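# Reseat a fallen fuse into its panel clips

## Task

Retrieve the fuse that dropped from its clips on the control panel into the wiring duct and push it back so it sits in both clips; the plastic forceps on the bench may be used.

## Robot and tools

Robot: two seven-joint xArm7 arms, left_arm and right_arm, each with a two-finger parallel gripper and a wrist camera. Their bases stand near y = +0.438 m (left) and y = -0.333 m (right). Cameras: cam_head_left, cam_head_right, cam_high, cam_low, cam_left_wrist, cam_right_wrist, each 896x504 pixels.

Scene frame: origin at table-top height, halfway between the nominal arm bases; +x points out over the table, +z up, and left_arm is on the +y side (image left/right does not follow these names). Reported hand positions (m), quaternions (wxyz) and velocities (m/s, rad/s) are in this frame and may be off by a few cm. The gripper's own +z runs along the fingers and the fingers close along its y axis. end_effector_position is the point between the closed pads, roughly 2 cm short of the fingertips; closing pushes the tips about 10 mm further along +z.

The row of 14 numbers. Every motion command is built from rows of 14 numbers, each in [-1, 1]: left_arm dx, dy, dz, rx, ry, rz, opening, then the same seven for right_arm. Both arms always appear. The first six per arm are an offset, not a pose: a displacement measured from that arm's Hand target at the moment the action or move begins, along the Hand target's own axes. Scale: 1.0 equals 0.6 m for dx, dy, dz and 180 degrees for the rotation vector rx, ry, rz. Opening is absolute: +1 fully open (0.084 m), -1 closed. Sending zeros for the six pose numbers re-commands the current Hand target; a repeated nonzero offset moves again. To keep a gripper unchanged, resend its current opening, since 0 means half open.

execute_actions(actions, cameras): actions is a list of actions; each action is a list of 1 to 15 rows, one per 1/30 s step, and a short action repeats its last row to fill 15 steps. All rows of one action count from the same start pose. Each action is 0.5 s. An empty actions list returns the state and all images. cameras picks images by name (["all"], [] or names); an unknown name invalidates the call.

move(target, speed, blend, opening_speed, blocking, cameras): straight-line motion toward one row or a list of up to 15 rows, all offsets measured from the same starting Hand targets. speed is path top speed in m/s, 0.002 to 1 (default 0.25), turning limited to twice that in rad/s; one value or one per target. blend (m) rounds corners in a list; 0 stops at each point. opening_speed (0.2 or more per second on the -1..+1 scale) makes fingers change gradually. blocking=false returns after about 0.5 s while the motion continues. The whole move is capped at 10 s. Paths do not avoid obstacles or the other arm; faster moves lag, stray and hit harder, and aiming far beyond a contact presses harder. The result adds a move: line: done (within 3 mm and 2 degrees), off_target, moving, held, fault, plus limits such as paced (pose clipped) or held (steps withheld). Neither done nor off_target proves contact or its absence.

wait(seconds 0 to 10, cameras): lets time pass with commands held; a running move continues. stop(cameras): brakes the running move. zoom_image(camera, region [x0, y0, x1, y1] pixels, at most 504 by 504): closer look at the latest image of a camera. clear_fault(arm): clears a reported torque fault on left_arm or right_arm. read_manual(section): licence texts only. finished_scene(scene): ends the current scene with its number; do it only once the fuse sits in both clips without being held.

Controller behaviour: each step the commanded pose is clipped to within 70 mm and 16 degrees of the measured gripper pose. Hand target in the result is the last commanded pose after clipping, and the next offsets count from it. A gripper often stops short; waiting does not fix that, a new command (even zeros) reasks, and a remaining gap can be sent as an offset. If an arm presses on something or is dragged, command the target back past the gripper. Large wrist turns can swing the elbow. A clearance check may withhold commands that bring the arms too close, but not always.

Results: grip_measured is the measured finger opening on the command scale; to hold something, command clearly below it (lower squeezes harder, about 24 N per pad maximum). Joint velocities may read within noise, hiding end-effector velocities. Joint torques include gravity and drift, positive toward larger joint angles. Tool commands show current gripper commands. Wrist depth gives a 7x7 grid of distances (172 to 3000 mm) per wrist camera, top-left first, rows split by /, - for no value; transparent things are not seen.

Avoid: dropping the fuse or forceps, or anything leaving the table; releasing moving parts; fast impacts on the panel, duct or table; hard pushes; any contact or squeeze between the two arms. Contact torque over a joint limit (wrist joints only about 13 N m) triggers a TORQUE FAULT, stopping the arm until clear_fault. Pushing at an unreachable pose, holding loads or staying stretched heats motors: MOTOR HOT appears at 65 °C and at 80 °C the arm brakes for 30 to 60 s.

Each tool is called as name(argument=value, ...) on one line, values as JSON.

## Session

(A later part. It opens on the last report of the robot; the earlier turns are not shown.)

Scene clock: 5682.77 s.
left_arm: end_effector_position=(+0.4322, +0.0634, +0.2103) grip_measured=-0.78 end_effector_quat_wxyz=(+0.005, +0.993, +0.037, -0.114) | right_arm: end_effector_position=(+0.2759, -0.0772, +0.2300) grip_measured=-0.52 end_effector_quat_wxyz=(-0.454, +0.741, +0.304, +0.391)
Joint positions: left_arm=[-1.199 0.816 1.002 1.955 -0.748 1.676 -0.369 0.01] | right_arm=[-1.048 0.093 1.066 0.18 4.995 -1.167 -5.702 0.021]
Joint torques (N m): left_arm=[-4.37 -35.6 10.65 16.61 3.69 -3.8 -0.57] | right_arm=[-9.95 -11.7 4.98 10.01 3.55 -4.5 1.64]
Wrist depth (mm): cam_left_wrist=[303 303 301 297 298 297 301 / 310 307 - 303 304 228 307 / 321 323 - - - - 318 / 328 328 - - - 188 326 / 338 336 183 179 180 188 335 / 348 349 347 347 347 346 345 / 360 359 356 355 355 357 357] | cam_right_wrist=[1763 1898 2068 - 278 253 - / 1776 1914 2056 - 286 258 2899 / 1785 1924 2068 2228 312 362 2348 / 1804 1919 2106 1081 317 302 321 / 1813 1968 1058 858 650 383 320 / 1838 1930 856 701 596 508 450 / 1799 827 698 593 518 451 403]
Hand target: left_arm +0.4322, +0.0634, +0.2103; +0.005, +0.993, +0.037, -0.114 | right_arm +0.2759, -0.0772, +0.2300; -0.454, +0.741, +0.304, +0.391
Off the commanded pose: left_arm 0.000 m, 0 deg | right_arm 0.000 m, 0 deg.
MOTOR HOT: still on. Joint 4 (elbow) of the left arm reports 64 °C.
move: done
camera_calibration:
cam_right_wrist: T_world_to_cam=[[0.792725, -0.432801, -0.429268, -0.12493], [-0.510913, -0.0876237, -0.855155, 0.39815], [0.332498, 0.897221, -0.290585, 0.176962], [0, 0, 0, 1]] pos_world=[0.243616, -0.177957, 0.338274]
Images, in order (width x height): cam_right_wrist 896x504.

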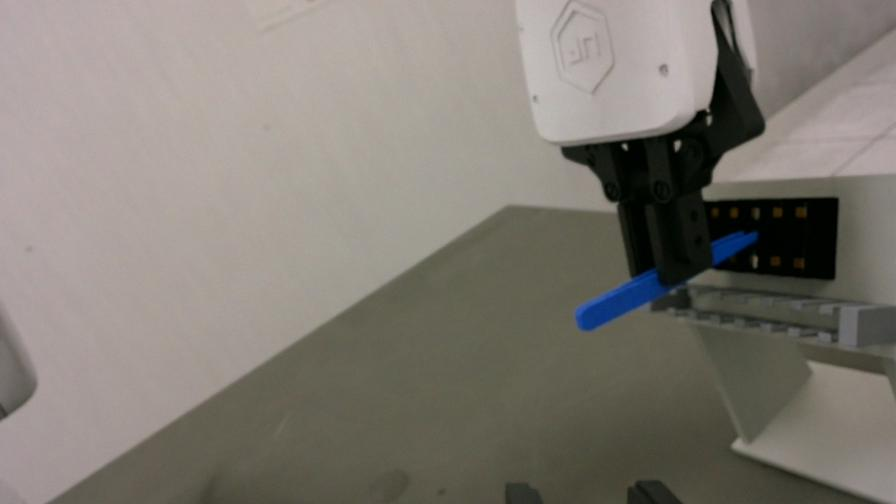

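Close tips and look.

move(target=[0,0,0,0,0,0,-0.95,0,0,0,0,0,0,-0.5], opening_speed=0.4, cameras=["cam_left_wrist"])

zoom_image(camera="cam_left_wrist", region=[480, 170, 700, 330])

Scene clock: 5686.87 s.
left_arm: end_effector_position=(+0.4322, +0.0634, +0.2103) grip_measured=-0.88 end_effector_quat_wxyz=(+0.005, +0.993, +0.037, -0.114) | right_arm: end_effector_position=(+0.2759, -0.0772, +0.2300) grip_measured=-0.52 end_effector_quat_wxyz=(-0.454, +0.741, +0.304, +0.391)
Joint positions: left_arm=[-1.199 0.816 1.002 1.954 -0.748 1.676 -0.369 0.005] | right_arm=[-1.048 0.093 1.066 0.18 4.995 -1.167 -5.702 0.021]
Joint torques (N m): left_arm=[-4.48 -35.66 10.54 16.51 3.68 -3.73 -0.54] | right_arm=[-10.03 -11.56 5.05 9.83 3.26 -4.56 1.55]
Wrist depth (mm): cam_left_wrist=[303 303 301 297 298 298 301 / 310 307 - 302 305 228 308 / 321 323 - - - - 318 / 329 328 - - - 188 325 / 338 335 183 179 180 188 335 / 348 348 348 348 347 347 346 / 360 360 357 356 355 358 357] | cam_right_wrist=[1741 1903 2038 - 277 254 - / 1776 1898 2032 - 286 259 2911 / 1772 1908 2068 2213 314 361 2340 / 1795 1940 2074 1074 880 311 320 / 1828 1946 1063 850 660 383 320 / 1828 1919 856 708 596 508 449 / 1804 829 701 594 515 449 403]
Hand target: left_arm +0.4322, +0.0634, +0.2103; +0.005, +0.993, +0.037, -0.114 | right_arm +0.2759, -0.0772, +0.2300; -0.454, +0.741, +0.304, +0.391
Off the commanded pose: left_arm 0.000 m, 0 deg | right_arm 0.000 m, 0 deg.
MOTOR HOT: still on. Joint 4 (elbow) of the left arm reports 64 °C.
move: done
camera_calibration:
cam_left_wrist: T_world_to_cam=[[0.0554997, -0.998411, -0.00974703, 0.076566], [-0.972154, -0.056261, 0.227487, 0.441348], [-0.227674, -0.00314987, -0.973732, 0.433601], [0, 0, 0, 1]] pos_world=[0.523529, 0.102641, 0.322556]
Images, in order (width x height): cam_left_wrist 896x504.

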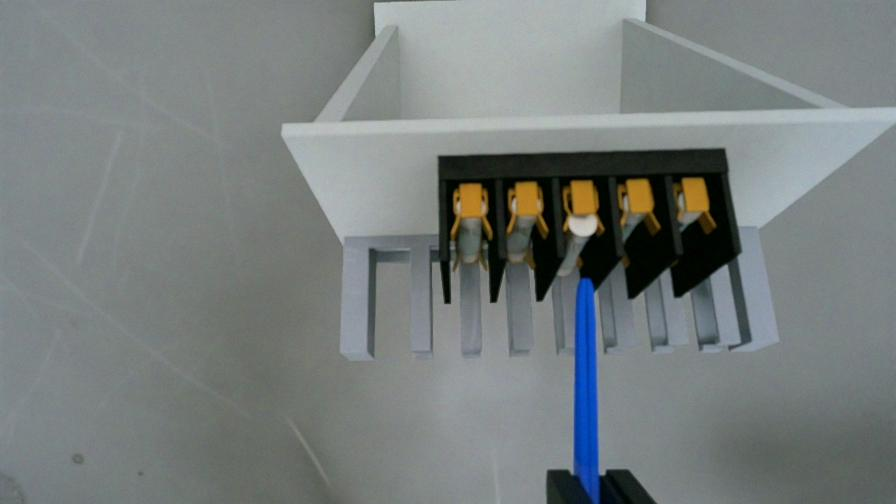

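Scaled by 2.291 from the camera's 896x504 image, which has a finer 1280x720 frame.

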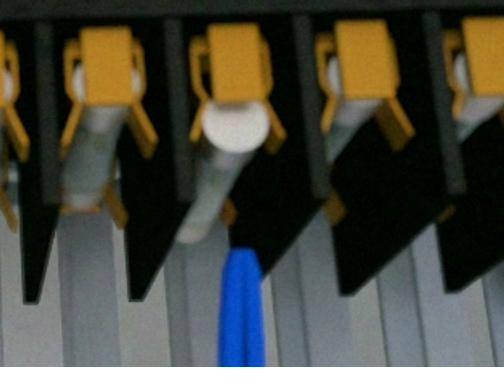

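execute_actions(actions=[], cameras=["cam_right_wrist"])

zoom_image(camera="cam_right_wrist", region=[690, 190, 850, 290])

Scene clock: 5693.80 s.
left_arm: end_effector_position=(+0.4322, +0.0634, +0.2103) grip_measured=-0.88 end_effector_quat_wxyz=(+0.005, +0.993, +0.037, -0.114) | right_arm: end_effector_position=(+0.2759, -0.0772, +0.2300) grip_measured=-0.52 end_effector_quat_wxyz=(-0.454, +0.741, +0.304, +0.391)
Joint positions: left_arm=[-1.199 0.816 1.002 1.954 -0.748 1.676 -0.369 0.005] | right_arm=[-1.048 0.093 1.066 0.18 4.995 -1.167 -5.702 0.021]
Joint velocities: within noise
Joint torques (N m): left_arm=[-4.45 -35.43 10.79 16.31 3.51 -3.67 -0.42] | right_arm=[-9.88 -11.36 4.83 10.04 3.27 -4.32 1.57]
Wrist depth (mm): cam_left_wrist=[303 303 301 297 298 297 301 / 310 307 - 303 304 228 307 / 321 323 - - - - 318 / 328 328 - - - 188 326 / 338 335 183 179 180 188 335 / 349 348 348 347 346 346 346 / 360 360 357 355 355 357 357] | cam_right_wrist=[1736 1867 2032 - 277 254 - / 1758 1877 2050 - 286 259 2839 / 1767 1946 2093 2235 315 362 2317 / 1790 1951 2132 1077 872 311 320 / 1842 1996 1063 853 659 383 320 / 1828 1919 861 701 596 509 449 / 1790 827 700 593 516 449 403]
Hand target: left_arm +0.4322, +0.0634, +0.2103; +0.005, +0.993, +0.037, -0.114 | right_arm +0.2759, -0.0772, +0.2300; -0.454, +0.741, +0.304, +0.391
Tool commands: left_gripper/opening=-0.95 right_gripper/opening=-0.5
Off the commanded pose: left_arm 0.000 m, 0 deg | right_arm 0.000 m, 0 deg.
MOTOR HOT: still on. Joint 4 (elbow) of the left arm reports 64 °C.
camera_calibration:
cam_right_wrist: T_world_to_cam=[[0.792725, -0.432801, -0.429268, -0.12493], [-0.510913, -0.0876237, -0.855155, 0.39815], [0.332498, 0.897221, -0.290585, 0.176962], [0, 0, 0, 1]] pos_world=[0.243616, -0.177957, 0.338274]
Images, in order (width x height): cam_right_wrist 896x504.

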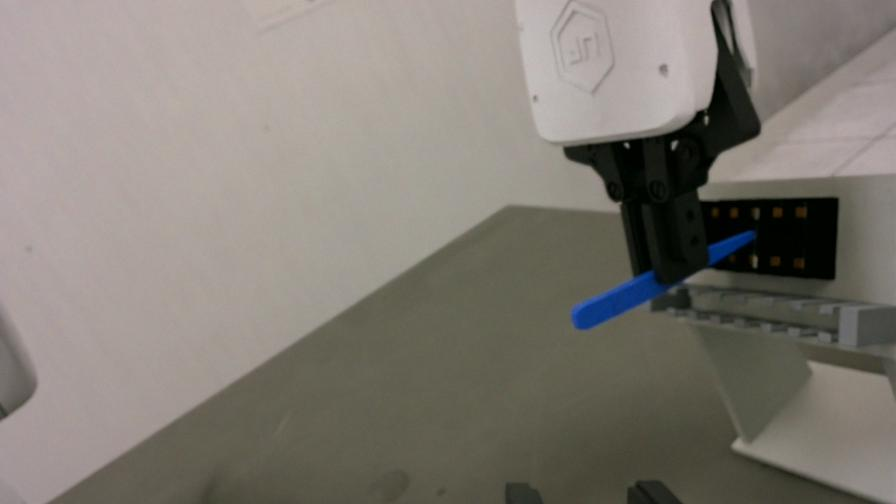

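Scaled by 3.150 from the camera's 896x504 image, which has a finer 1280x720 frame.

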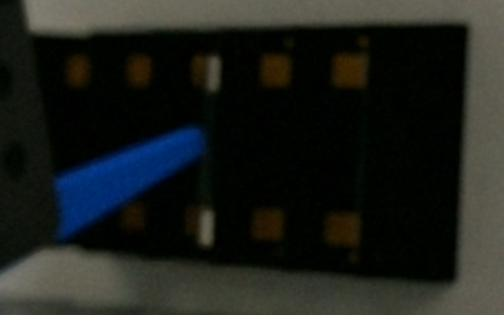

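move(target=[[0.0037,-0.0025,-0.0111,0,0,0,-0.95,0,0,0,0,0,0,-0.5],[0.0132,-0.0025,-0.008,0,0,0,-0.95,0,0,0,0,0,0,-0.5]], speed=0.03, cameras=["cam_left_wrist"])

zoom_image(camera="cam_left_wrist", region=[480, 170, 700, 330])

Scene clock: 5757.40 s.
left_arm: end_effector_position=(+0.4408, +0.0655, +0.2132) grip_measured=-0.88 end_effector_quat_wxyz=(+0.005, +0.993, +0.037, -0.114) | right_arm: end_effector_position=(+0.2759, -0.0772, +0.2300) grip_measured=-0.52 end_effector_quat_wxyz=(-0.454, +0.741, +0.304, +0.391)
Joint positions: left_arm=[-1.159 0.834 0.992 2.006 -0.754 1.699 -0.37 0.005] | right_arm=[-1.048 0.093 1.066 0.18 4.995 -1.167 -5.702 0.021]
Joint torques (N m): left_arm=[6.27 -27.65 7.85 24.16 -1.85 -1.01 0.57] | right_arm=[-9.99 -11.29 4.77 9.87 3.2 -4.42 1.48]
Wrist depth (mm): cam_left_wrist=[308 307 304 301 301 302 303 / 316 313 311 308 309 240 309 / 325 325 - 314 - - 320 / 333 332 - - - 190 327 / 342 342 189 - - 186 337 / 353 352 351 349 349 349 345 / 365 363 360 359 358 360 358] | cam_right_wrist=[1749 1867 2038 - 286 257 - / 1781 1903 2056 2172 304 264 2863 / 1804 1924 2080 2249 320 351 2333 / 1809 1957 2087 1079 - 315 321 / 1823 1951 1064 835 671 389 321 / 1838 1903 854 705 596 510 450 / 1804 835 699 593 514 448 404]
Hand target: left_arm +0.4408, +0.0656, +0.2132; +0.005, +0.993, +0.037, -0.114 | right_arm +0.2759, -0.0772, +0.2300; -0.454, +0.741, +0.304, +0.391
Off the commanded pose: left_arm 0.000 m, 0 deg | right_arm 0.000 m, 0 deg.
MOTOR HOT: still on. Joint 4 (elbow) of the left arm reports 64 °C.
move: done
camera_calibration:
cam_left_wrist: T_world_to_cam=[[0.0554003, -0.998417, -0.00973048, 0.0783618], [-0.972138, -0.0561602, 0.227582, 0.449123], [-0.227768, -0.00314876, -0.97371, 0.438433], [0, 0, 0, 1]] pos_world=[0.532129, 0.104841, 0.325457]
Images, in order (width x height): cam_left_wrist 896x504.

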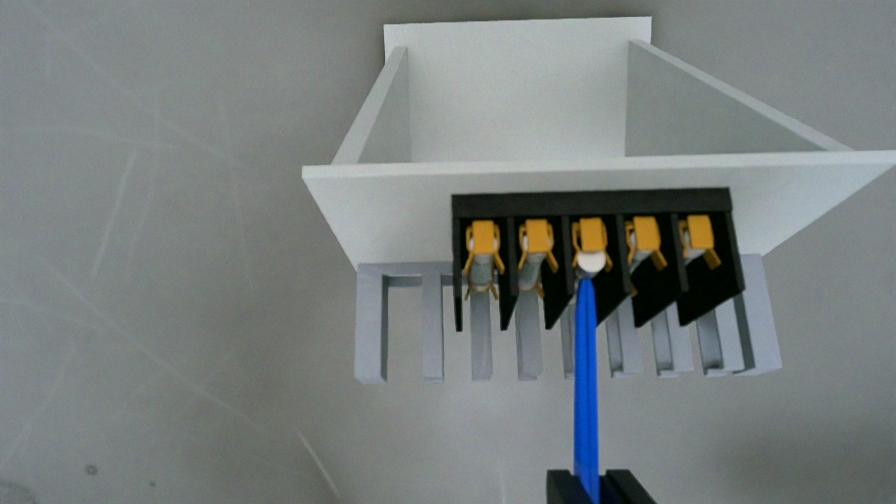

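Scaled by 2.291 from the camera's 896x504 image, which has a finer 1280x720 frame.

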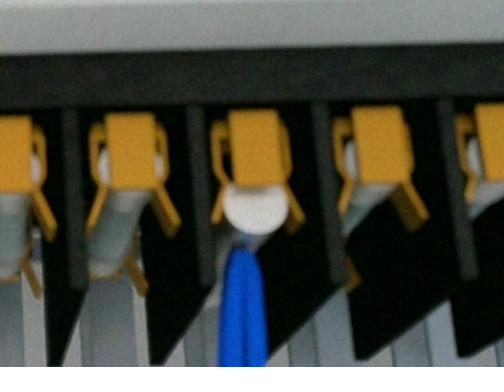

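move(target=[[-0.0024,0.0,-0.0008,0,0,0,-0.95,0,0,0,0,0,0,-0.5],[-0.0024,0.0014,-0.0012,0,0,0,-0.95,0,0,0,0,0,0,-0.5],[0.0063,0.0014,0.0018,0,0,0,-0.95,0,0,0,0,0,0,-0.5]], speed=0.025, cameras=["cam_left_wrist"])

zoom_image(camera="cam_left_wrist", region=[500, 190, 680, 310])

Scene clock: 5767.23 s.
left_arm: end_effector_position=(+0.4443, +0.0650, +0.2113) grip_measured=-0.88 end_effector_quat_wxyz=(+0.005, +0.993, +0.037, -0.114) | right_arm: end_effector_position=(+0.2759, -0.0772, +0.2300) grip_measured=-0.52 end_effector_quat_wxyz=(-0.454, +0.741, +0.304, +0.391)
Joint positions: left_arm=[-1.144 0.846 0.986 2.026 -0.759 1.703 -0.371 0.005] | right_arm=[-1.048 0.093 1.066 0.18 4.995 -1.167 -5.702 0.021]
Joint torques (N m): left_arm=[5.13 -28.57 7.13 24.44 -3.61 -0.16 0.41] | right_arm=[-9.66 -11.6 4.85 9.89 3.03 -4.41 1.48]
Wrist depth (mm): cam_left_wrist=[305 305 303 300 301 301 301 / 314 314 308 306 307 272 309 / 323 321 - 313 - - 319 / 331 331 - - - 190 326 / 340 340 189 - - 188 335 / 350 351 350 348 347 346 344 / 362 361 359 358 356 358 356] | cam_right_wrist=[1745 1888 2062 2145 288 260 - / 1785 1930 2044 2165 306 269 2874 / 1785 1924 2080 2264 - 351 2317 / 1823 1935 2106 1086 948 317 320 / 1818 1968 1053 845 683 390 321 / 1828 1914 857 703 597 509 451 / 1813 828 700 594 517 451 403]
Hand target: left_arm +0.4443, +0.0650, +0.2113; +0.005, +0.993, +0.037, -0.114 | right_arm +0.2759, -0.0772, +0.2300; -0.454, +0.741, +0.304, +0.391
Off the commanded pose: left_arm 0.000 m, 0 deg | right_arm 0.000 m, 0 deg.
MOTOR HOT: still on. Joint 4 (elbow) of the left arm reports 65 °C.
move: done
camera_calibration:
cam_left_wrist: T_world_to_cam=[[0.0554933, -0.998411, -0.00974558, 0.0775047], [-0.972155, -0.0562544, 0.227487, 0.452974], [-0.227674, -0.00314981, -0.973732, 0.437335], [0, 0, 0, 1]] pos_world=[0.535629, 0.104241, 0.323556]
Images, in order (width x height): cam_left_wrist 896x504.

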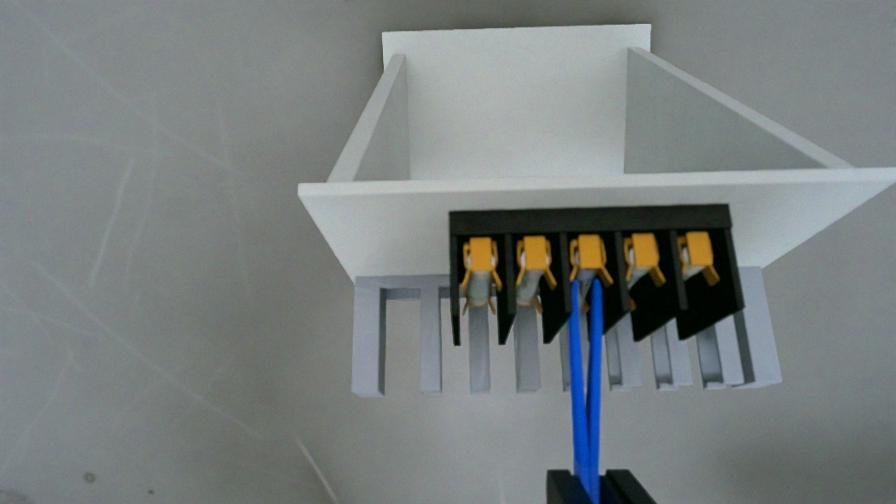

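Scaled by 2.800 from the camera's 896x504 image, which has a finer 1280x720 frame.

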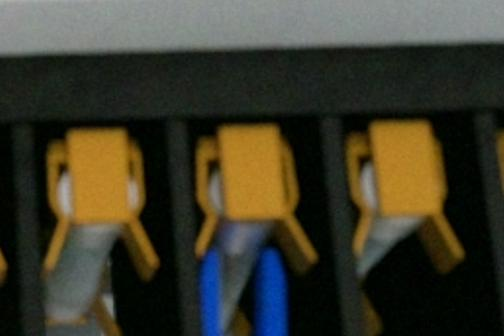

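move(target=[[-0.03,0,0,0,0,0,-0.78,0,0,0,0,0,0,-0.5]], speed=0.04, cameras=["cam_left_wrist"])

zoom_image(camera="cam_left_wrist", region=[500, 160, 680, 280])

Scene clock: 5773.07 s.
left_arm: end_effector_position=(+0.4269, +0.0637, +0.2153) grip_measured=-0.80 end_effector_quat_wxyz=(+0.005, +0.993, +0.037, -0.114) | right_arm: end_effector_position=(+0.2759, -0.0772, +0.2300) grip_measured=-0.52 end_effector_quat_wxyz=(-0.454, +0.741, +0.304, +0.391)
Joint positions: left_arm=[-1.219 0.798 1.011 1.935 -0.739 1.676 -0.373 0.009] | right_arm=[-1.048 0.093 1.066 0.18 4.995 -1.167 -5.702 0.021]
Joint torques (N m): left_arm=[-4.28 -35.19 10.87 16.61 3.96 -3.66 -0.53] | right_arm=[-9.97 -11.31 5 9.77 3.12 -4.51 1.53]
Wrist depth (mm): cam_left_wrist=[307 308 305 302 303 302 306 / 316 312 - 307 - - 315 / 326 326 - - - - 324 / 333 333 198 - - 189 331 / 343 343 340 193 193 337 340 / 355 354 353 351 352 352 351 / 365 365 362 362 361 362 363] | cam_right_wrist=[1723 1903 2026 - 269 254 - / 1772 1903 2038 - 280 254 2816 / 1785 1914 2119 2220 304 371 2356 / 1828 1962 2093 1079 - 320 320 / 1809 1957 1058 869 675 389 321 / 1847 1930 857 705 597 509 450 / 1809 830 698 592 514 450 404]
Hand target: left_arm +0.4269, +0.0637, +0.2153; +0.005, +0.993, +0.037, -0.114 | right_arm +0.2759, -0.0772, +0.2300; -0.454, +0.741, +0.304, +0.391
Off the commanded pose: left_arm 0.000 m, 0 deg | right_arm 0.000 m, 0 deg.
MOTOR HOT: still on. Joint 4 (elbow) of the left arm reports 66 °C.
move: done
camera_calibration:
cam_left_wrist: T_world_to_cam=[[0.0554997, -0.998411, -0.00974703, 0.077215], [-0.972154, -0.056261, 0.227487, 0.434956], [-0.227674, -0.00314987, -0.973732, 0.437339], [0, 0, 0, 1]] pos_world=[0.518129, 0.102941, 0.327656]
Images, in order (width x height): cam_left_wrist 896x504.

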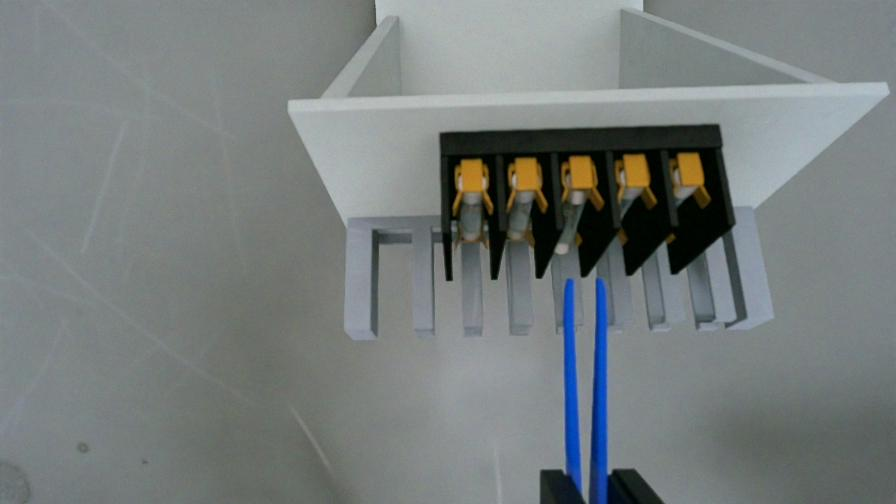

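Scaled by 2.800 from the camera's 896x504 image, which has a finer 1280x720 frame.

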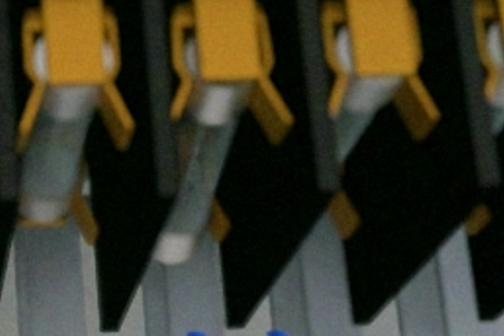

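move(target=[[-0.0071,-0.0042,0.0213,0,0,0,-1,0,0,0,0,0,0,-0.5],[0.0055,-0.0042,0.0255,0,0,0,-1,0,0,0,0,0,0,-0.5]], speed=0.04, cameras=["cam_left_wrist"])

zoom_image(camera="cam_left_wrist", region=[500, 190, 680, 310])

Scene clock: 5819.97 s.
left_arm: end_effector_position=(+0.4264, +0.0662, +0.1997) grip_measured=-0.88 end_effector_quat_wxyz=(+0.005, +0.993, +0.037, -0.114) | right_arm: end_effector_position=(+0.2759, -0.0772, +0.2300) grip_measured=-0.52 end_effector_quat_wxyz=(-0.454, +0.741, +0.304, +0.391)
Joint positions: left_arm=[-1.237 0.801 1.012 1.884 -0.743 1.636 -0.355 0.005] | right_arm=[-1.048 0.093 1.066 0.18 4.995 -1.167 -5.702 0.021]
Joint torques (N m): left_arm=[4.92 -27.21 7.4 24.97 -3.74 -0.22 0.78] | right_arm=[-9.72 -11.13 4.89 9.96 2.9 -4.38 1.68]
Wrist depth (mm): cam_left_wrist=[295 294 292 287 288 282 289 / 302 - - 293 - - - / 312 311 - - - - 307 / 319 318 - - - - 314 / 329 326 174 - - - 322 / 338 338 336 336 335 332 333 / 350 348 346 344 343 344 343] | cam_right_wrist=[1719 1872 2020 - 274 262 - / 1758 1893 2050 - 289 261 2911 / 1772 1940 2068 2206 313 293 2333 / 1804 1940 2068 1088 314 330 320 / 1799 1985 1053 855 632 380 320 / 1828 1914 851 703 596 510 450 / 1772 829 701 594 515 448 402]
Hand target: left_arm +0.4264, +0.0662, +0.1997; +0.005, +0.993, +0.037, -0.114 | right_arm +0.2759, -0.0772, +0.2300; -0.454, +0.741, +0.304, +0.391
Off the commanded pose: left_arm 0.000 m, 0 deg | right_arm 0.000 m, 0 deg.
MOTOR HOT: still on. Joint 4 (elbow) of the left arm reports 64 °C.
move: done
camera_calibration:
cam_left_wrist: T_world_to_cam=[[0.0554933, -0.998411, -0.00974558, 0.0795831], [-0.972155, -0.0562544, 0.227487, 0.438278], [-0.227674, -0.00314981, -0.973732, 0.421968], [0, 0, 0, 1]] pos_world=[0.517729, 0.105441, 0.311956]
Images, in order (width x height): cam_left_wrist 896x504.

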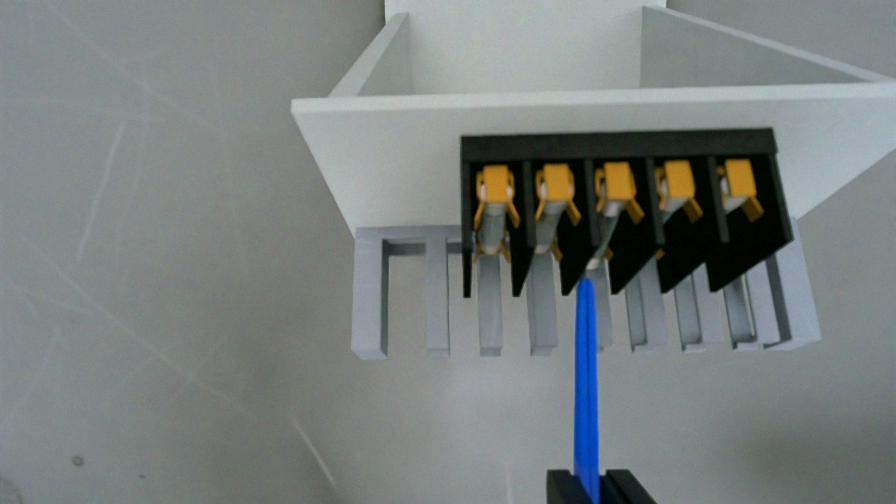

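Scaled by 2.800 from the camera's 896x504 image, which has a finer 1280x720 frame.

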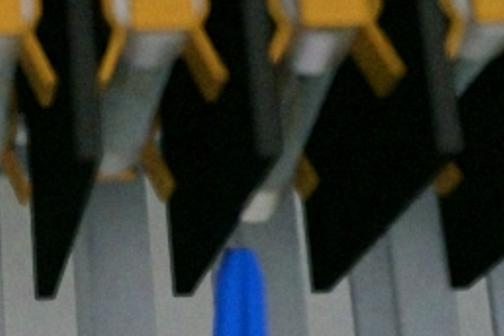

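move(target=[[0,0.0026,0,0,0,0,-1,0,0,0,0,0,0,-0.5],[0.0095,0.0026,0.0031,0,0,0,-1,0,0,0,0,0,0,-0.5]], speed=0.025, cameras=["cam_left_wrist"])

zoom_image(camera="cam_left_wrist", region=[500, 190, 680, 310])

Scene clock: 5835.57 s.
left_arm: end_effector_position=(+0.4316, +0.0650, +0.1966) grip_measured=-0.88 end_effector_quat_wxyz=(+0.005, +0.993, +0.037, -0.114) | right_arm: end_effector_position=(+0.2759, -0.0772, +0.2300) grip_measured=-0.52 end_effector_quat_wxyz=(-0.454, +0.741, +0.304, +0.391)
Joint positions: left_arm=[-1.215 0.819 1.002 1.911 -0.751 1.641 -0.355 0.005] | right_arm=[-1.048 0.093 1.066 0.18 4.995 -1.167 -5.702 0.021]
Joint torques (N m): left_arm=[6.04 -27.71 8.22 24.93 -3.13 -0.82 0.39] | right_arm=[-9.94 -11.26 4.82 9.95 2.92 -4.37 1.52]
Wrist depth (mm): cam_left_wrist=[292 289 289 284 285 284 287 / 299 296 - 290 290 214 292 / 309 - - - - - 306 / 316 315 - - - - 310 / 325 323 - - - - 318 / 335 334 334 333 332 329 329 / 346 345 342 340 340 340 340] | cam_right_wrist=[1772 1882 2044 - 284 257 - / 1776 1914 2062 2172 291 261 2874 / 1781 1914 2074 2178 314 292 2325 / 1809 1930 2106 1081 878 306 321 / 1813 1957 1058 854 638 381 320 / 1838 1908 856 700 596 510 451 / 1809 831 698 592 517 449 403]
Hand target: left_arm +0.4317, +0.0650, +0.1966; +0.005, +0.993, +0.037, -0.114 | right_arm +0.2759, -0.0772, +0.2300; -0.454, +0.741, +0.304, +0.391
Off the commanded pose: left_arm 0.000 m, 0 deg | right_arm 0.000 m, 0 deg.
MOTOR HOT: still on. Joint 4 (elbow) of the left arm reports 66 °C.
move: done
camera_calibration:
cam_left_wrist: T_world_to_cam=[[0.0554997, -0.998411, -0.00974703, 0.0780633], [-0.972154, -0.056261, 0.227487, 0.443972], [-0.227674, -0.00314987, -0.973732, 0.420129], [0, 0, 0, 1]] pos_world=[0.522929, 0.104241, 0.308856]
Images, in order (width x height): cam_left_wrist 896x504.

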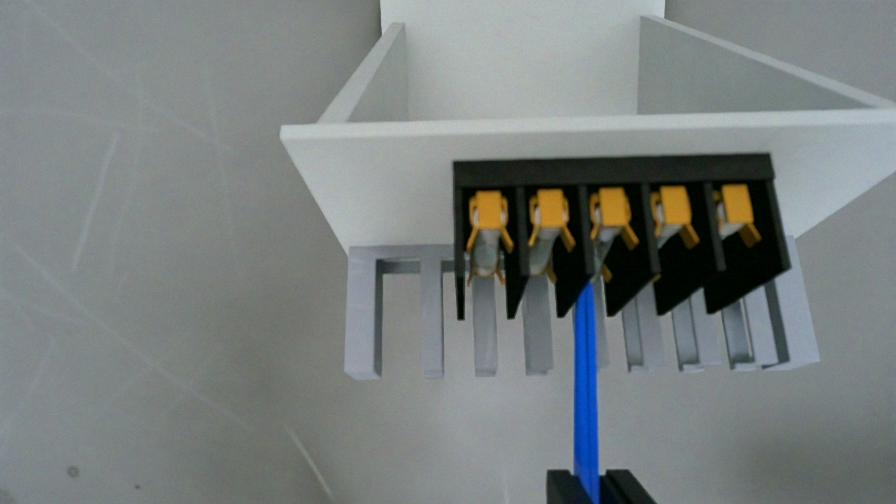

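Scaled by 2.800 from the camera's 896x504 image, which has a finer 1280x720 frame.

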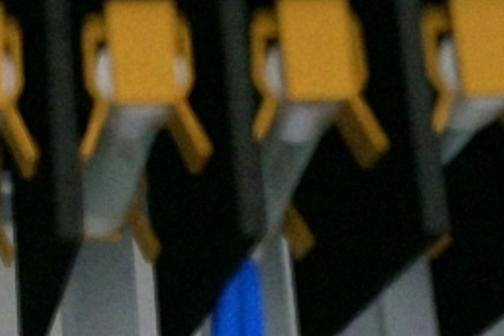

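move(target=[[-0.004,0,-0.0013,0,0,0,-1,0,0,0,0,0,0,-0.5],[-0.004,0.0028,-0.0013,0,0,0,-1,0,0,0,0,0,0,-0.5],[0.0048,0.0028,0.0016,0,0,0,-1,0,0,0,0,0,0,-0.5]], speed=0.025, cameras=["cam_left_wrist"])

zoom_image(camera="cam_left_wrist", region=[500, 190, 680, 310])

Scene clock: 5846.37 s.
left_arm: end_effector_position=(+0.4342, +0.0634, +0.1950) grip_measured=-0.88 end_effector_quat_wxyz=(+0.005, +0.993, +0.037, -0.114) | right_arm: end_effector_position=(+0.2759, -0.0772, +0.2300) grip_measured=-0.52 end_effector_quat_wxyz=(-0.454, +0.741, +0.304, +0.391)
Joint positions: left_arm=[-1.202 0.83 0.996 1.93 -0.756 1.645 -0.357 0.005] | right_arm=[-1.048 0.093 1.066 0.18 4.995 -1.167 -5.702 0.021]
Joint torques (N m): left_arm=[7.98 -27.57 9.26 24.4 -2.81 -2.24 0.28] | right_arm=[-9.88 -10.92 4.78 9.88 2.89 -4.36 1.63]
Wrist depth (mm): cam_left_wrist=[290 288 287 284 284 283 286 / 297 294 - 290 290 235 290 / 307 - - - - - - / 314 313 - - - - 309 / 323 323 - - - - 316 / 334 333 332 330 331 329 327 / 344 343 340 339 338 339 338] | cam_right_wrist=[1741 1877 2050 - 279 255 - / 1772 1919 2068 2213 297 261 2923 / 1772 1946 2080 2242 313 287 2372 / 1785 1968 2112 1088 - 306 320 / 1790 1962 1061 854 660 381 320 / 1847 1903 856 705 597 511 448 / 1833 834 699 592 515 449 404]
Hand target: left_arm +0.4344, +0.0635, +0.1950; +0.005, +0.993, +0.037, -0.114 | right_arm +0.2759, -0.0772, +0.2300; -0.454, +0.741, +0.304, +0.391
Off the commanded pose: left_arm 0.000 m, 0 deg | right_arm 0.000 m, 0 deg.
MOTOR HOT: still on. Joint 4 (elbow) of the left arm reports 66 °C.
move: done
camera_calibration:
cam_left_wrist: T_world_to_cam=[[0.0553974, -0.998417, -0.00973573, 0.0764513], [-0.972111, -0.0561582, 0.227699, 0.446778], [-0.227885, -0.0031497, -0.973683, 0.419277], [0, 0, 0, 1]] pos_world=[0.525629, 0.102741, 0.307257]
Images, in order (width x height): cam_left_wrist 896x504.

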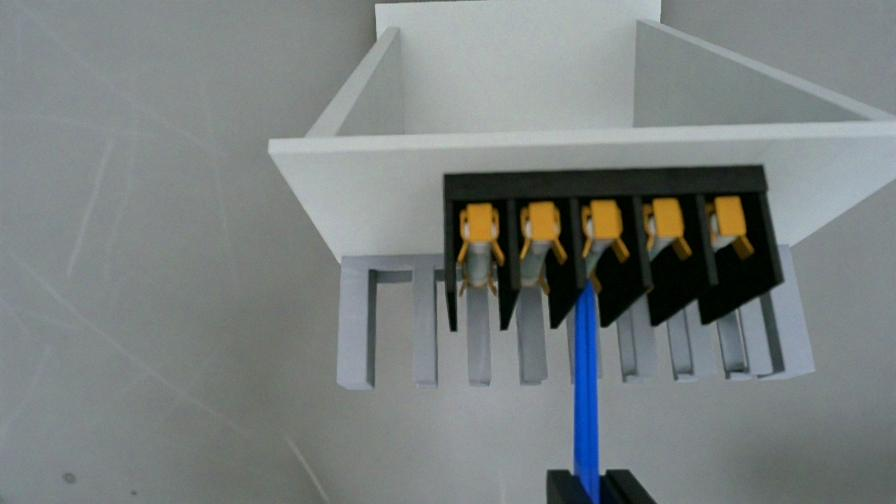

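Scaled by 2.800 from the camera's 896x504 image, which has a finer 1280x720 frame.

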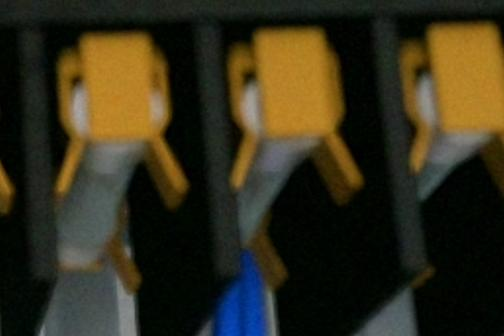

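move(target=[0.0048,0.0,0.0016,0,0,0,-1,0,0,0,0,0,0,-0.5], speed=0.025, cameras=["cam_left_wrist"])

zoom_image(camera="cam_left_wrist", region=[500, 200, 680, 320])

Scene clock: 5852.77 s.
left_arm: end_effector_position=(+0.4366, +0.0635, +0.1934) grip_measured=-0.88 end_effector_quat_wxyz=(+0.005, +0.993, +0.037, -0.114) | right_arm: end_effector_position=(+0.2759, -0.0772, +0.2300) grip_measured=-0.52 end_effector_quat_wxyz=(-0.454, +0.741, +0.304, +0.391)
Joint positions: left_arm=[-1.193 0.838 0.992 1.94 -0.76 1.647 -0.356 0.005] | right_arm=[-1.048 0.093 1.066 0.18 4.995 -1.167 -5.702 0.021]
Joint torques (N m): left_arm=[29.65 -22.57 20.6 21.26 1.83 -14.31 0.28] | right_arm=[-9.75 -11.26 4.7 9.8 2.79 -4.21 1.53]
Wrist depth (mm): cam_left_wrist=[287 285 284 280 282 281 284 / 294 291 208 288 288 224 291 / 304 - - - - - - / 311 310 - - - - 308 / 320 318 - - - - 318 / 330 330 330 330 329 329 328 / 342 341 338 337 337 339 339] | cam_right_wrist=[1745 1882 2050 2165 280 253 - / 1776 1914 2062 2178 298 260 2874 / 1785 1940 2099 2257 312 281 2364 / 1799 1957 2106 1082 956 311 321 / 1799 1962 1063 855 662 380 321 / 1842 1898 856 703 598 510 452 / 1790 829 700 595 514 449 403]
Hand target: left_arm +0.4369, +0.0637, +0.1934; +0.005, +0.993, +0.037, -0.114 | right_arm +0.2759, -0.0772, +0.2300; -0.454, +0.741, +0.304, +0.391
Off the commanded pose: left_arm 0.000 m, 0 deg | right_arm 0.000 m, 0 deg.
MOTOR HOT: still on. Joint 4 (elbow) of the left arm reports 67 °C.
move: done
camera_calibration:
cam_left_wrist: T_world_to_cam=[[0.0549788, -0.99844, -0.00977859, 0.07654], [-0.971997, -0.0557585, 0.228283, 0.449194], [-0.228473, -0.003046, -0.973546, 0.418525], [0, 0, 0, 1]] pos_world=[0.528029, 0.102742, 0.305658]
Images, in order (width x height): cam_left_wrist 896x504.

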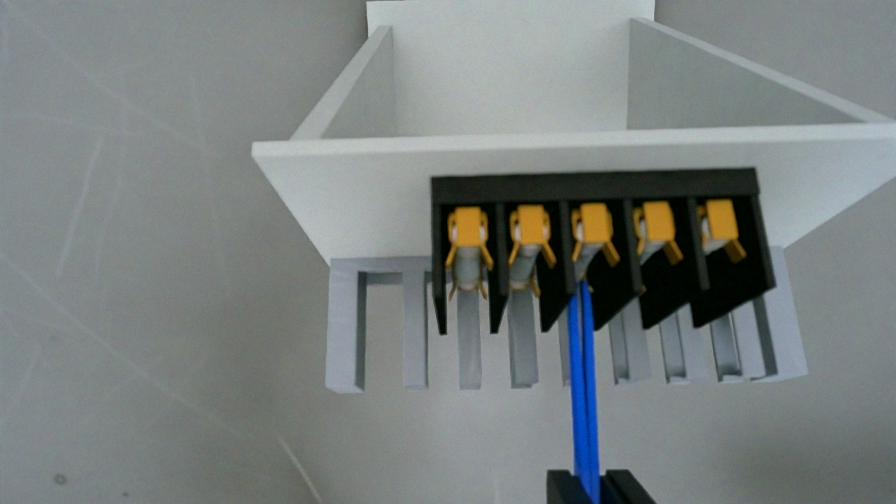

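Scaled by 2.800 from the camera's 896x504 image, which has a finer 1280x720 frame.

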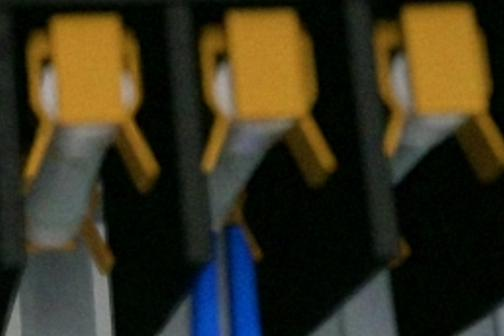

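move(target=[[-0.018,0.0,-0.006,0,0,0,-1,0,0,0,0,0,0,-0.5]], speed=0.04, cameras=["cam_left_wrist"])

zoom_image(camera="cam_left_wrist", region=[500, 180, 680, 300])

Scene clock: 5857.67 s.
left_arm: end_effector_position=(+0.4273, +0.0630, +0.1993) grip_measured=-0.88 end_effector_quat_wxyz=(+0.005, +0.993, +0.037, -0.114) | right_arm: end_effector_position=(+0.2759, -0.0772, +0.2300) grip_measured=-0.52 end_effector_quat_wxyz=(-0.454, +0.741, +0.304, +0.391)
Joint positions: left_arm=[-1.23 0.81 1.007 1.901 -0.748 1.641 -0.361 0.005] | right_arm=[-1.048 0.093 1.066 0.18 4.995 -1.167 -5.702 0.021]
Joint torques (N m): left_arm=[-4.37 -35.19 11.15 16.66 3.69 -3.7 -0.67] | right_arm=[-9.54 -11.28 4.9 9.91 2.92 -4.31 1.47]
Wrist depth (mm): cam_left_wrist=[293 290 288 286 288 284 289 / 299 - - 292 - - - / 310 312 - - - - 308 / 317 316 - - - - 315 / 326 323 - - - 184 324 / 336 336 336 334 335 332 335 / 348 347 345 343 344 344 345] | cam_right_wrist=[1745 1888 2026 - 276 254 - / 1781 1893 2050 - 285 257 2899 / 1785 1930 2087 2213 308 284 2348 / 1809 1968 2112 1074 313 331 321 / 1809 1968 1056 853 615 380 321 / 1842 1914 856 704 599 509 449 / 1804 829 700 594 515 448 402]
Hand target: left_arm +0.4273, +0.0630, +0.1993; +0.005, +0.993, +0.037, -0.114 | right_arm +0.2759, -0.0772, +0.2300; -0.454, +0.741, +0.304, +0.391
Off the commanded pose: left_arm 0.000 m, 0 deg | right_arm 0.000 m, 0 deg.
MOTOR HOT: still on. Joint 4 (elbow) of the left arm reports 67 °C.
move: done
camera_calibration:
cam_left_wrist: T_world_to_cam=[[0.0554997, -0.998411, -0.00974703, 0.0763324], [-0.972154, -0.056261, 0.227487, 0.439042], [-0.227674, -0.00314987, -0.973732, 0.421871], [0, 0, 0, 1]] pos_world=[0.518629, 0.102241, 0.311656]
Images, in order (width x height): cam_left_wrist 896x504.

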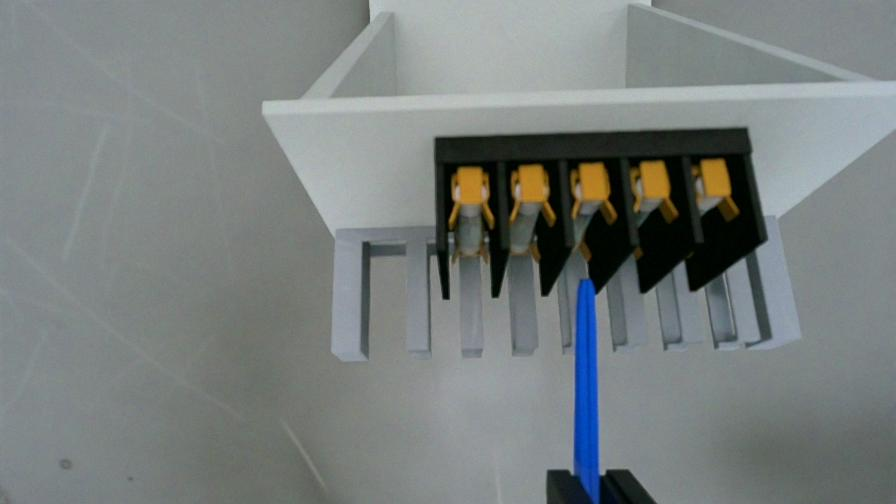

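Scaled by 2.800 from the camera's 896x504 image, which has a finer 1280x720 frame.

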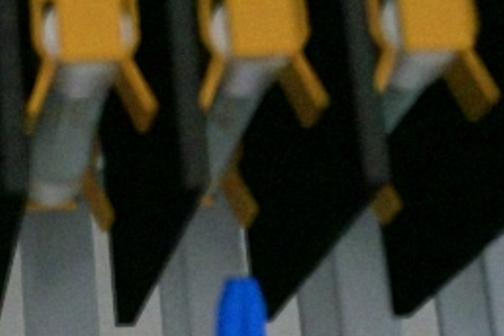

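move(target=[[-0.08,0,0,0,0,0,-1,0,0,0,0,0,0,-0.5],[-0.3512,-0.1527,-0.1408,0,0,0,-1,0,0,0,0,0,0,-0.5],[-0.0201,-0.1895,0.1418,0,0.0745,0.0364,-1,0,0,0,0,0,0,-0.5]], speed=0.18, blend=[0.02,0.02,0], cameras=["cam_head_left"])

Scene clock: 5872.70 s.
left_arm: end_effector_position=(+0.3880, +0.1740, +0.1191) grip_measured=-0.88 end_effector_quat_wxyz=(+0.007, +1.000, -0.019, +0.004) | right_arm: end_effector_position=(+0.2759, -0.0772, +0.2300) grip_measured=-0.52 end_effector_quat_wxyz=(-0.454, +0.741, +0.304, +0.391)
Joint positions: left_arm=[-2.641 -0.424 2.005 1.038 0.488 0.897 -0.875 0.005] | right_arm=[-1.048 0.093 1.066 0.18 4.995 -1.167 -5.702 0.021]
Joint torques (N m): left_arm=[-4.9 11.55 -5.09 26.8 4.03 -0.78 -0.96] | right_arm=[-9.46 -11.17 4.85 9.93 2.81 -4.26 1.55]
Wrist depth (mm): cam_left_wrist=[250 250 251 251 251 - - / 249 250 250 251 251 - - / 249 250 250 250 250 251 - / 249 249 250 250 250 251 - / 249 249 250 250 250 250 251 / 248 248 249 249 250 250 250 / 248 248 249 249 249 249 250] | cam_right_wrist=[324 319 326 2199 2364 2634 - / 344 327 349 351 2448 2675 2816 / 1772 1919 2008 345 2439 2696 2348 / 1813 1940 2044 346 840 364 320 / 1833 1946 1051 404 631 389 320 / 1813 1893 858 714 562 510 448 / 1809 833 697 584 515 447 403]
Hand target: left_arm +0.3879, +0.1740, +0.1191; +0.007, +1.000, -0.020, +0.004 | right_arm +0.2759, -0.0772, +0.2300; -0.454, +0.741, +0.304, +0.391
Off the commanded pose: left_arm 0.000 m, 0 deg | right_arm 0.000 m, 0 deg.
MOTOR HOT: still on. Joint 4 (elbow) of the left arm reports 65 °C.
move: done
Images, in order (width x height): cam_head_left 896x504.

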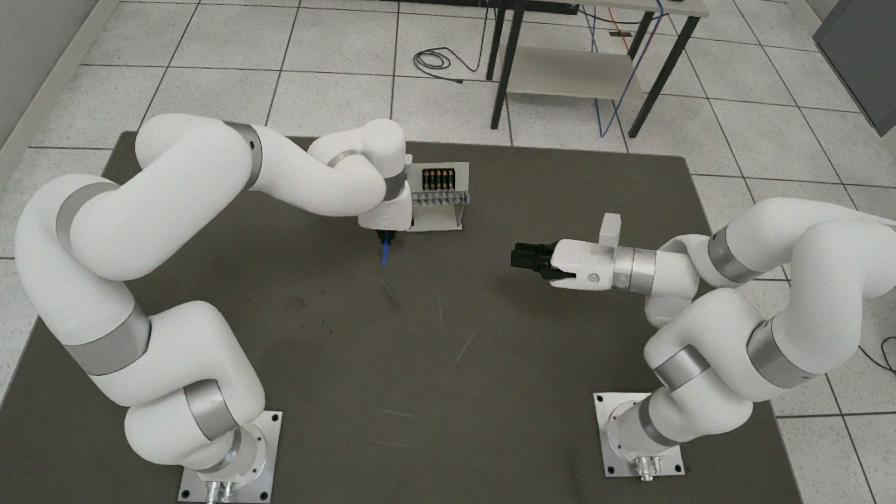

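move(target=[[0,0,0.1583,0,0,0,-1,0,0,0,0,0,0,-0.5],[0,0,0.1588,0,0,0,-0.5,0,0,0,0,0,0,-0.5],[0,0,0.05,0,0,0,-0.45,0,0,0,0,0,0,-0.5]], speed=0.1, cameras=["cam_left_wrist"])

Scene clock: 5881.87 s.
left_arm: end_effector_position=(+0.3882, +0.1736, +0.0891) grip_measured=-0.47 end_effector_quat_wxyz=(+0.007, +1.000, -0.020, +0.004) | right_arm: end_effector_position=(+0.2759, -0.0772, +0.2300) grip_measured=-0.52 end_effector_quat_wxyz=(-0.454, +0.741, +0.304, +0.391)
Joint positions: left_arm=[-2.701 -0.484 2.078 1.021 0.566 0.841 -0.926 0.024] | right_arm=[-1.048 0.093 1.066 0.18 4.995 -1.167 -5.702 0.021]
Joint torques (N m): left_arm=[4.99 21.68 -8.84 25.77 -3.42 -0.81 0.65] | right_arm=[-9.85 -11.25 4.73 9.79 2.65 -4.19 1.48]
Wrist depth (mm): cam_left_wrist=[221 221 221 222 222 189 - / 221 221 221 221 221 200 - / 221 221 221 221 221 217 221 / 220 220 220 221 220 221 221 / 220 220 220 220 220 220 220 / 219 219 220 219 220 220 220 / 219 219 219 219 219 219 219] | cam_right_wrist=[387 434 326 2228 2414 2664 - / 351 330 346 350 2439 2696 2911 / 1736 350 358 352 2431 2654 2317 / 1785 1968 2026 350 840 362 320 / 1833 1985 1053 386 388 389 320 / 1842 1924 852 705 441 510 451 / 1804 831 696 591 506 448 403]
Hand target: left_arm +0.3882, +0.1736, +0.0891; +0.007, +1.000, -0.020, +0.004 | right_arm +0.2759, -0.0772, +0.2300; -0.454, +0.741, +0.304, +0.391
Off the commanded pose: left_arm 0.000 m, 0 deg | right_arm 0.000 m, 0 deg.
MOTOR HOT: still on. Joint 4 (elbow) of the left arm reports 66 °C.
move: done
camera_calibration:
cam_left_wrist: T_world_to_cam=[[-0.054915, -0.99849, -0.00121778, 0.229978], [-0.998474, 0.0549211, -0.00577426, 0.443999], [0.00583243, 0.000898825, -0.999983, 0.216976], [0, 0, 0, 1]] pos_world=[0.454685, 0.20505, 0.219816]
Images, in order (width x height): cam_left_wrist 896x504.

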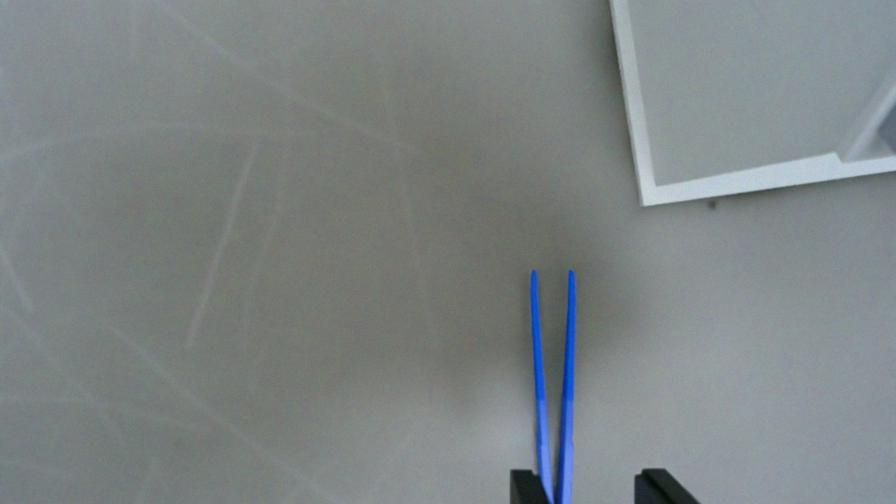

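move(target=[0,0,-0.1,0,0,0,-0.3,0,0,0,0,0,0,-0.5], cameras=["cam_left_wrist"])

Scene clock: 5886.77 s.
left_arm: end_effector_position=(+0.3877, +0.1744, +0.1491) grip_measured=-0.32 end_effector_quat_wxyz=(+0.007, +1.000, -0.020, +0.004) | right_arm: end_effector_position=(+0.2759, -0.0772, +0.2300) grip_measured=-0.52 end_effector_quat_wxyz=(-0.454, +0.741, +0.304, +0.391)
Joint positions: left_arm=[-2.583 -0.362 1.939 1.065 0.407 0.956 -0.821 0.03] | right_arm=[-1.048 0.093 1.066 0.18 4.995 -1.167 -5.702 0.021]
Joint torques (N m): left_arm=[4.14 17.85 -7.66 26.96 -3.58 -0.88 0.74] | right_arm=[-9.88 -11.13 4.79 9.95 2.71 -4.25 1.46]
Wrist depth (mm): cam_left_wrist=[281 282 282 282 281 - - / 281 281 281 281 281 - - / 280 280 280 281 280 - - / 280 280 280 280 280 280 - / 279 280 279 279 280 280 280 / 279 279 279 279 279 279 279 / 278 278 278 279 279 279 279] | cam_right_wrist=[319 312 326 2192 2422 2644 - / 1745 1888 340 342 2457 2706 2899 / 1754 1962 2020 338 2439 2664 2325 / 1804 1962 2093 347 862 363 320 / 1813 1951 1058 829 650 390 320 / 1809 1935 864 713 596 512 450 / 1818 825 698 597 514 450 403]
Hand target: left_arm +0.3877, +0.1744, +0.1491; +0.007, +1.000, -0.020, +0.004 | right_arm +0.2759, -0.0772, +0.2300; -0.454, +0.741, +0.304, +0.391
Off the commanded pose: left_arm 0.000 m, 0 deg | right_arm 0.000 m, 0 deg.
MOTOR HOT: still on. Joint 4 (elbow) of the left arm reports 67 °C.
move: done
camera_calibration:
cam_left_wrist: T_world_to_cam=[[-0.0549152, -0.99849, -0.00121227, 0.230826], [-0.998475, 0.0549212, -0.00567443, 0.443874], [0.00573244, 0.000898814, -0.999983, 0.277023], [0, 0, 0, 1]] pos_world=[0.454285, 0.20585, 0.279817]
Images, in order (width x height): cam_left_wrist 896x504.

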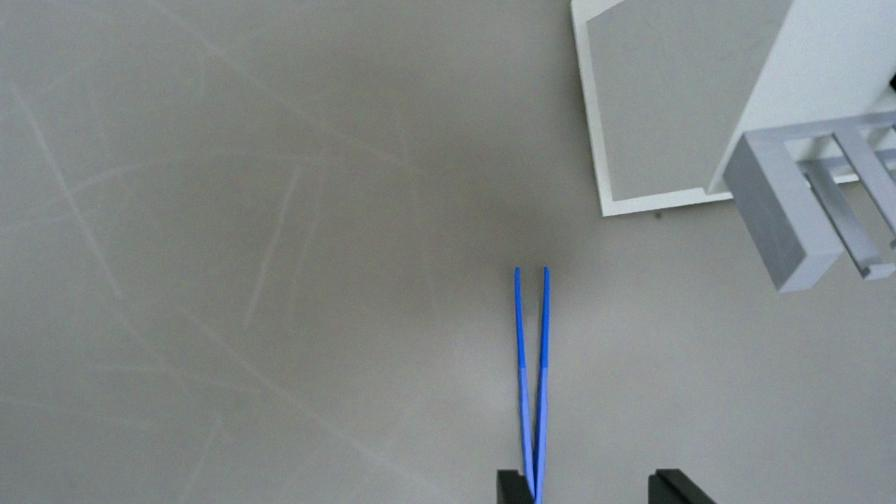

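Forceps on the table; fuse seated.

finished_scene(scene=2)

The scene is finished: the task was done.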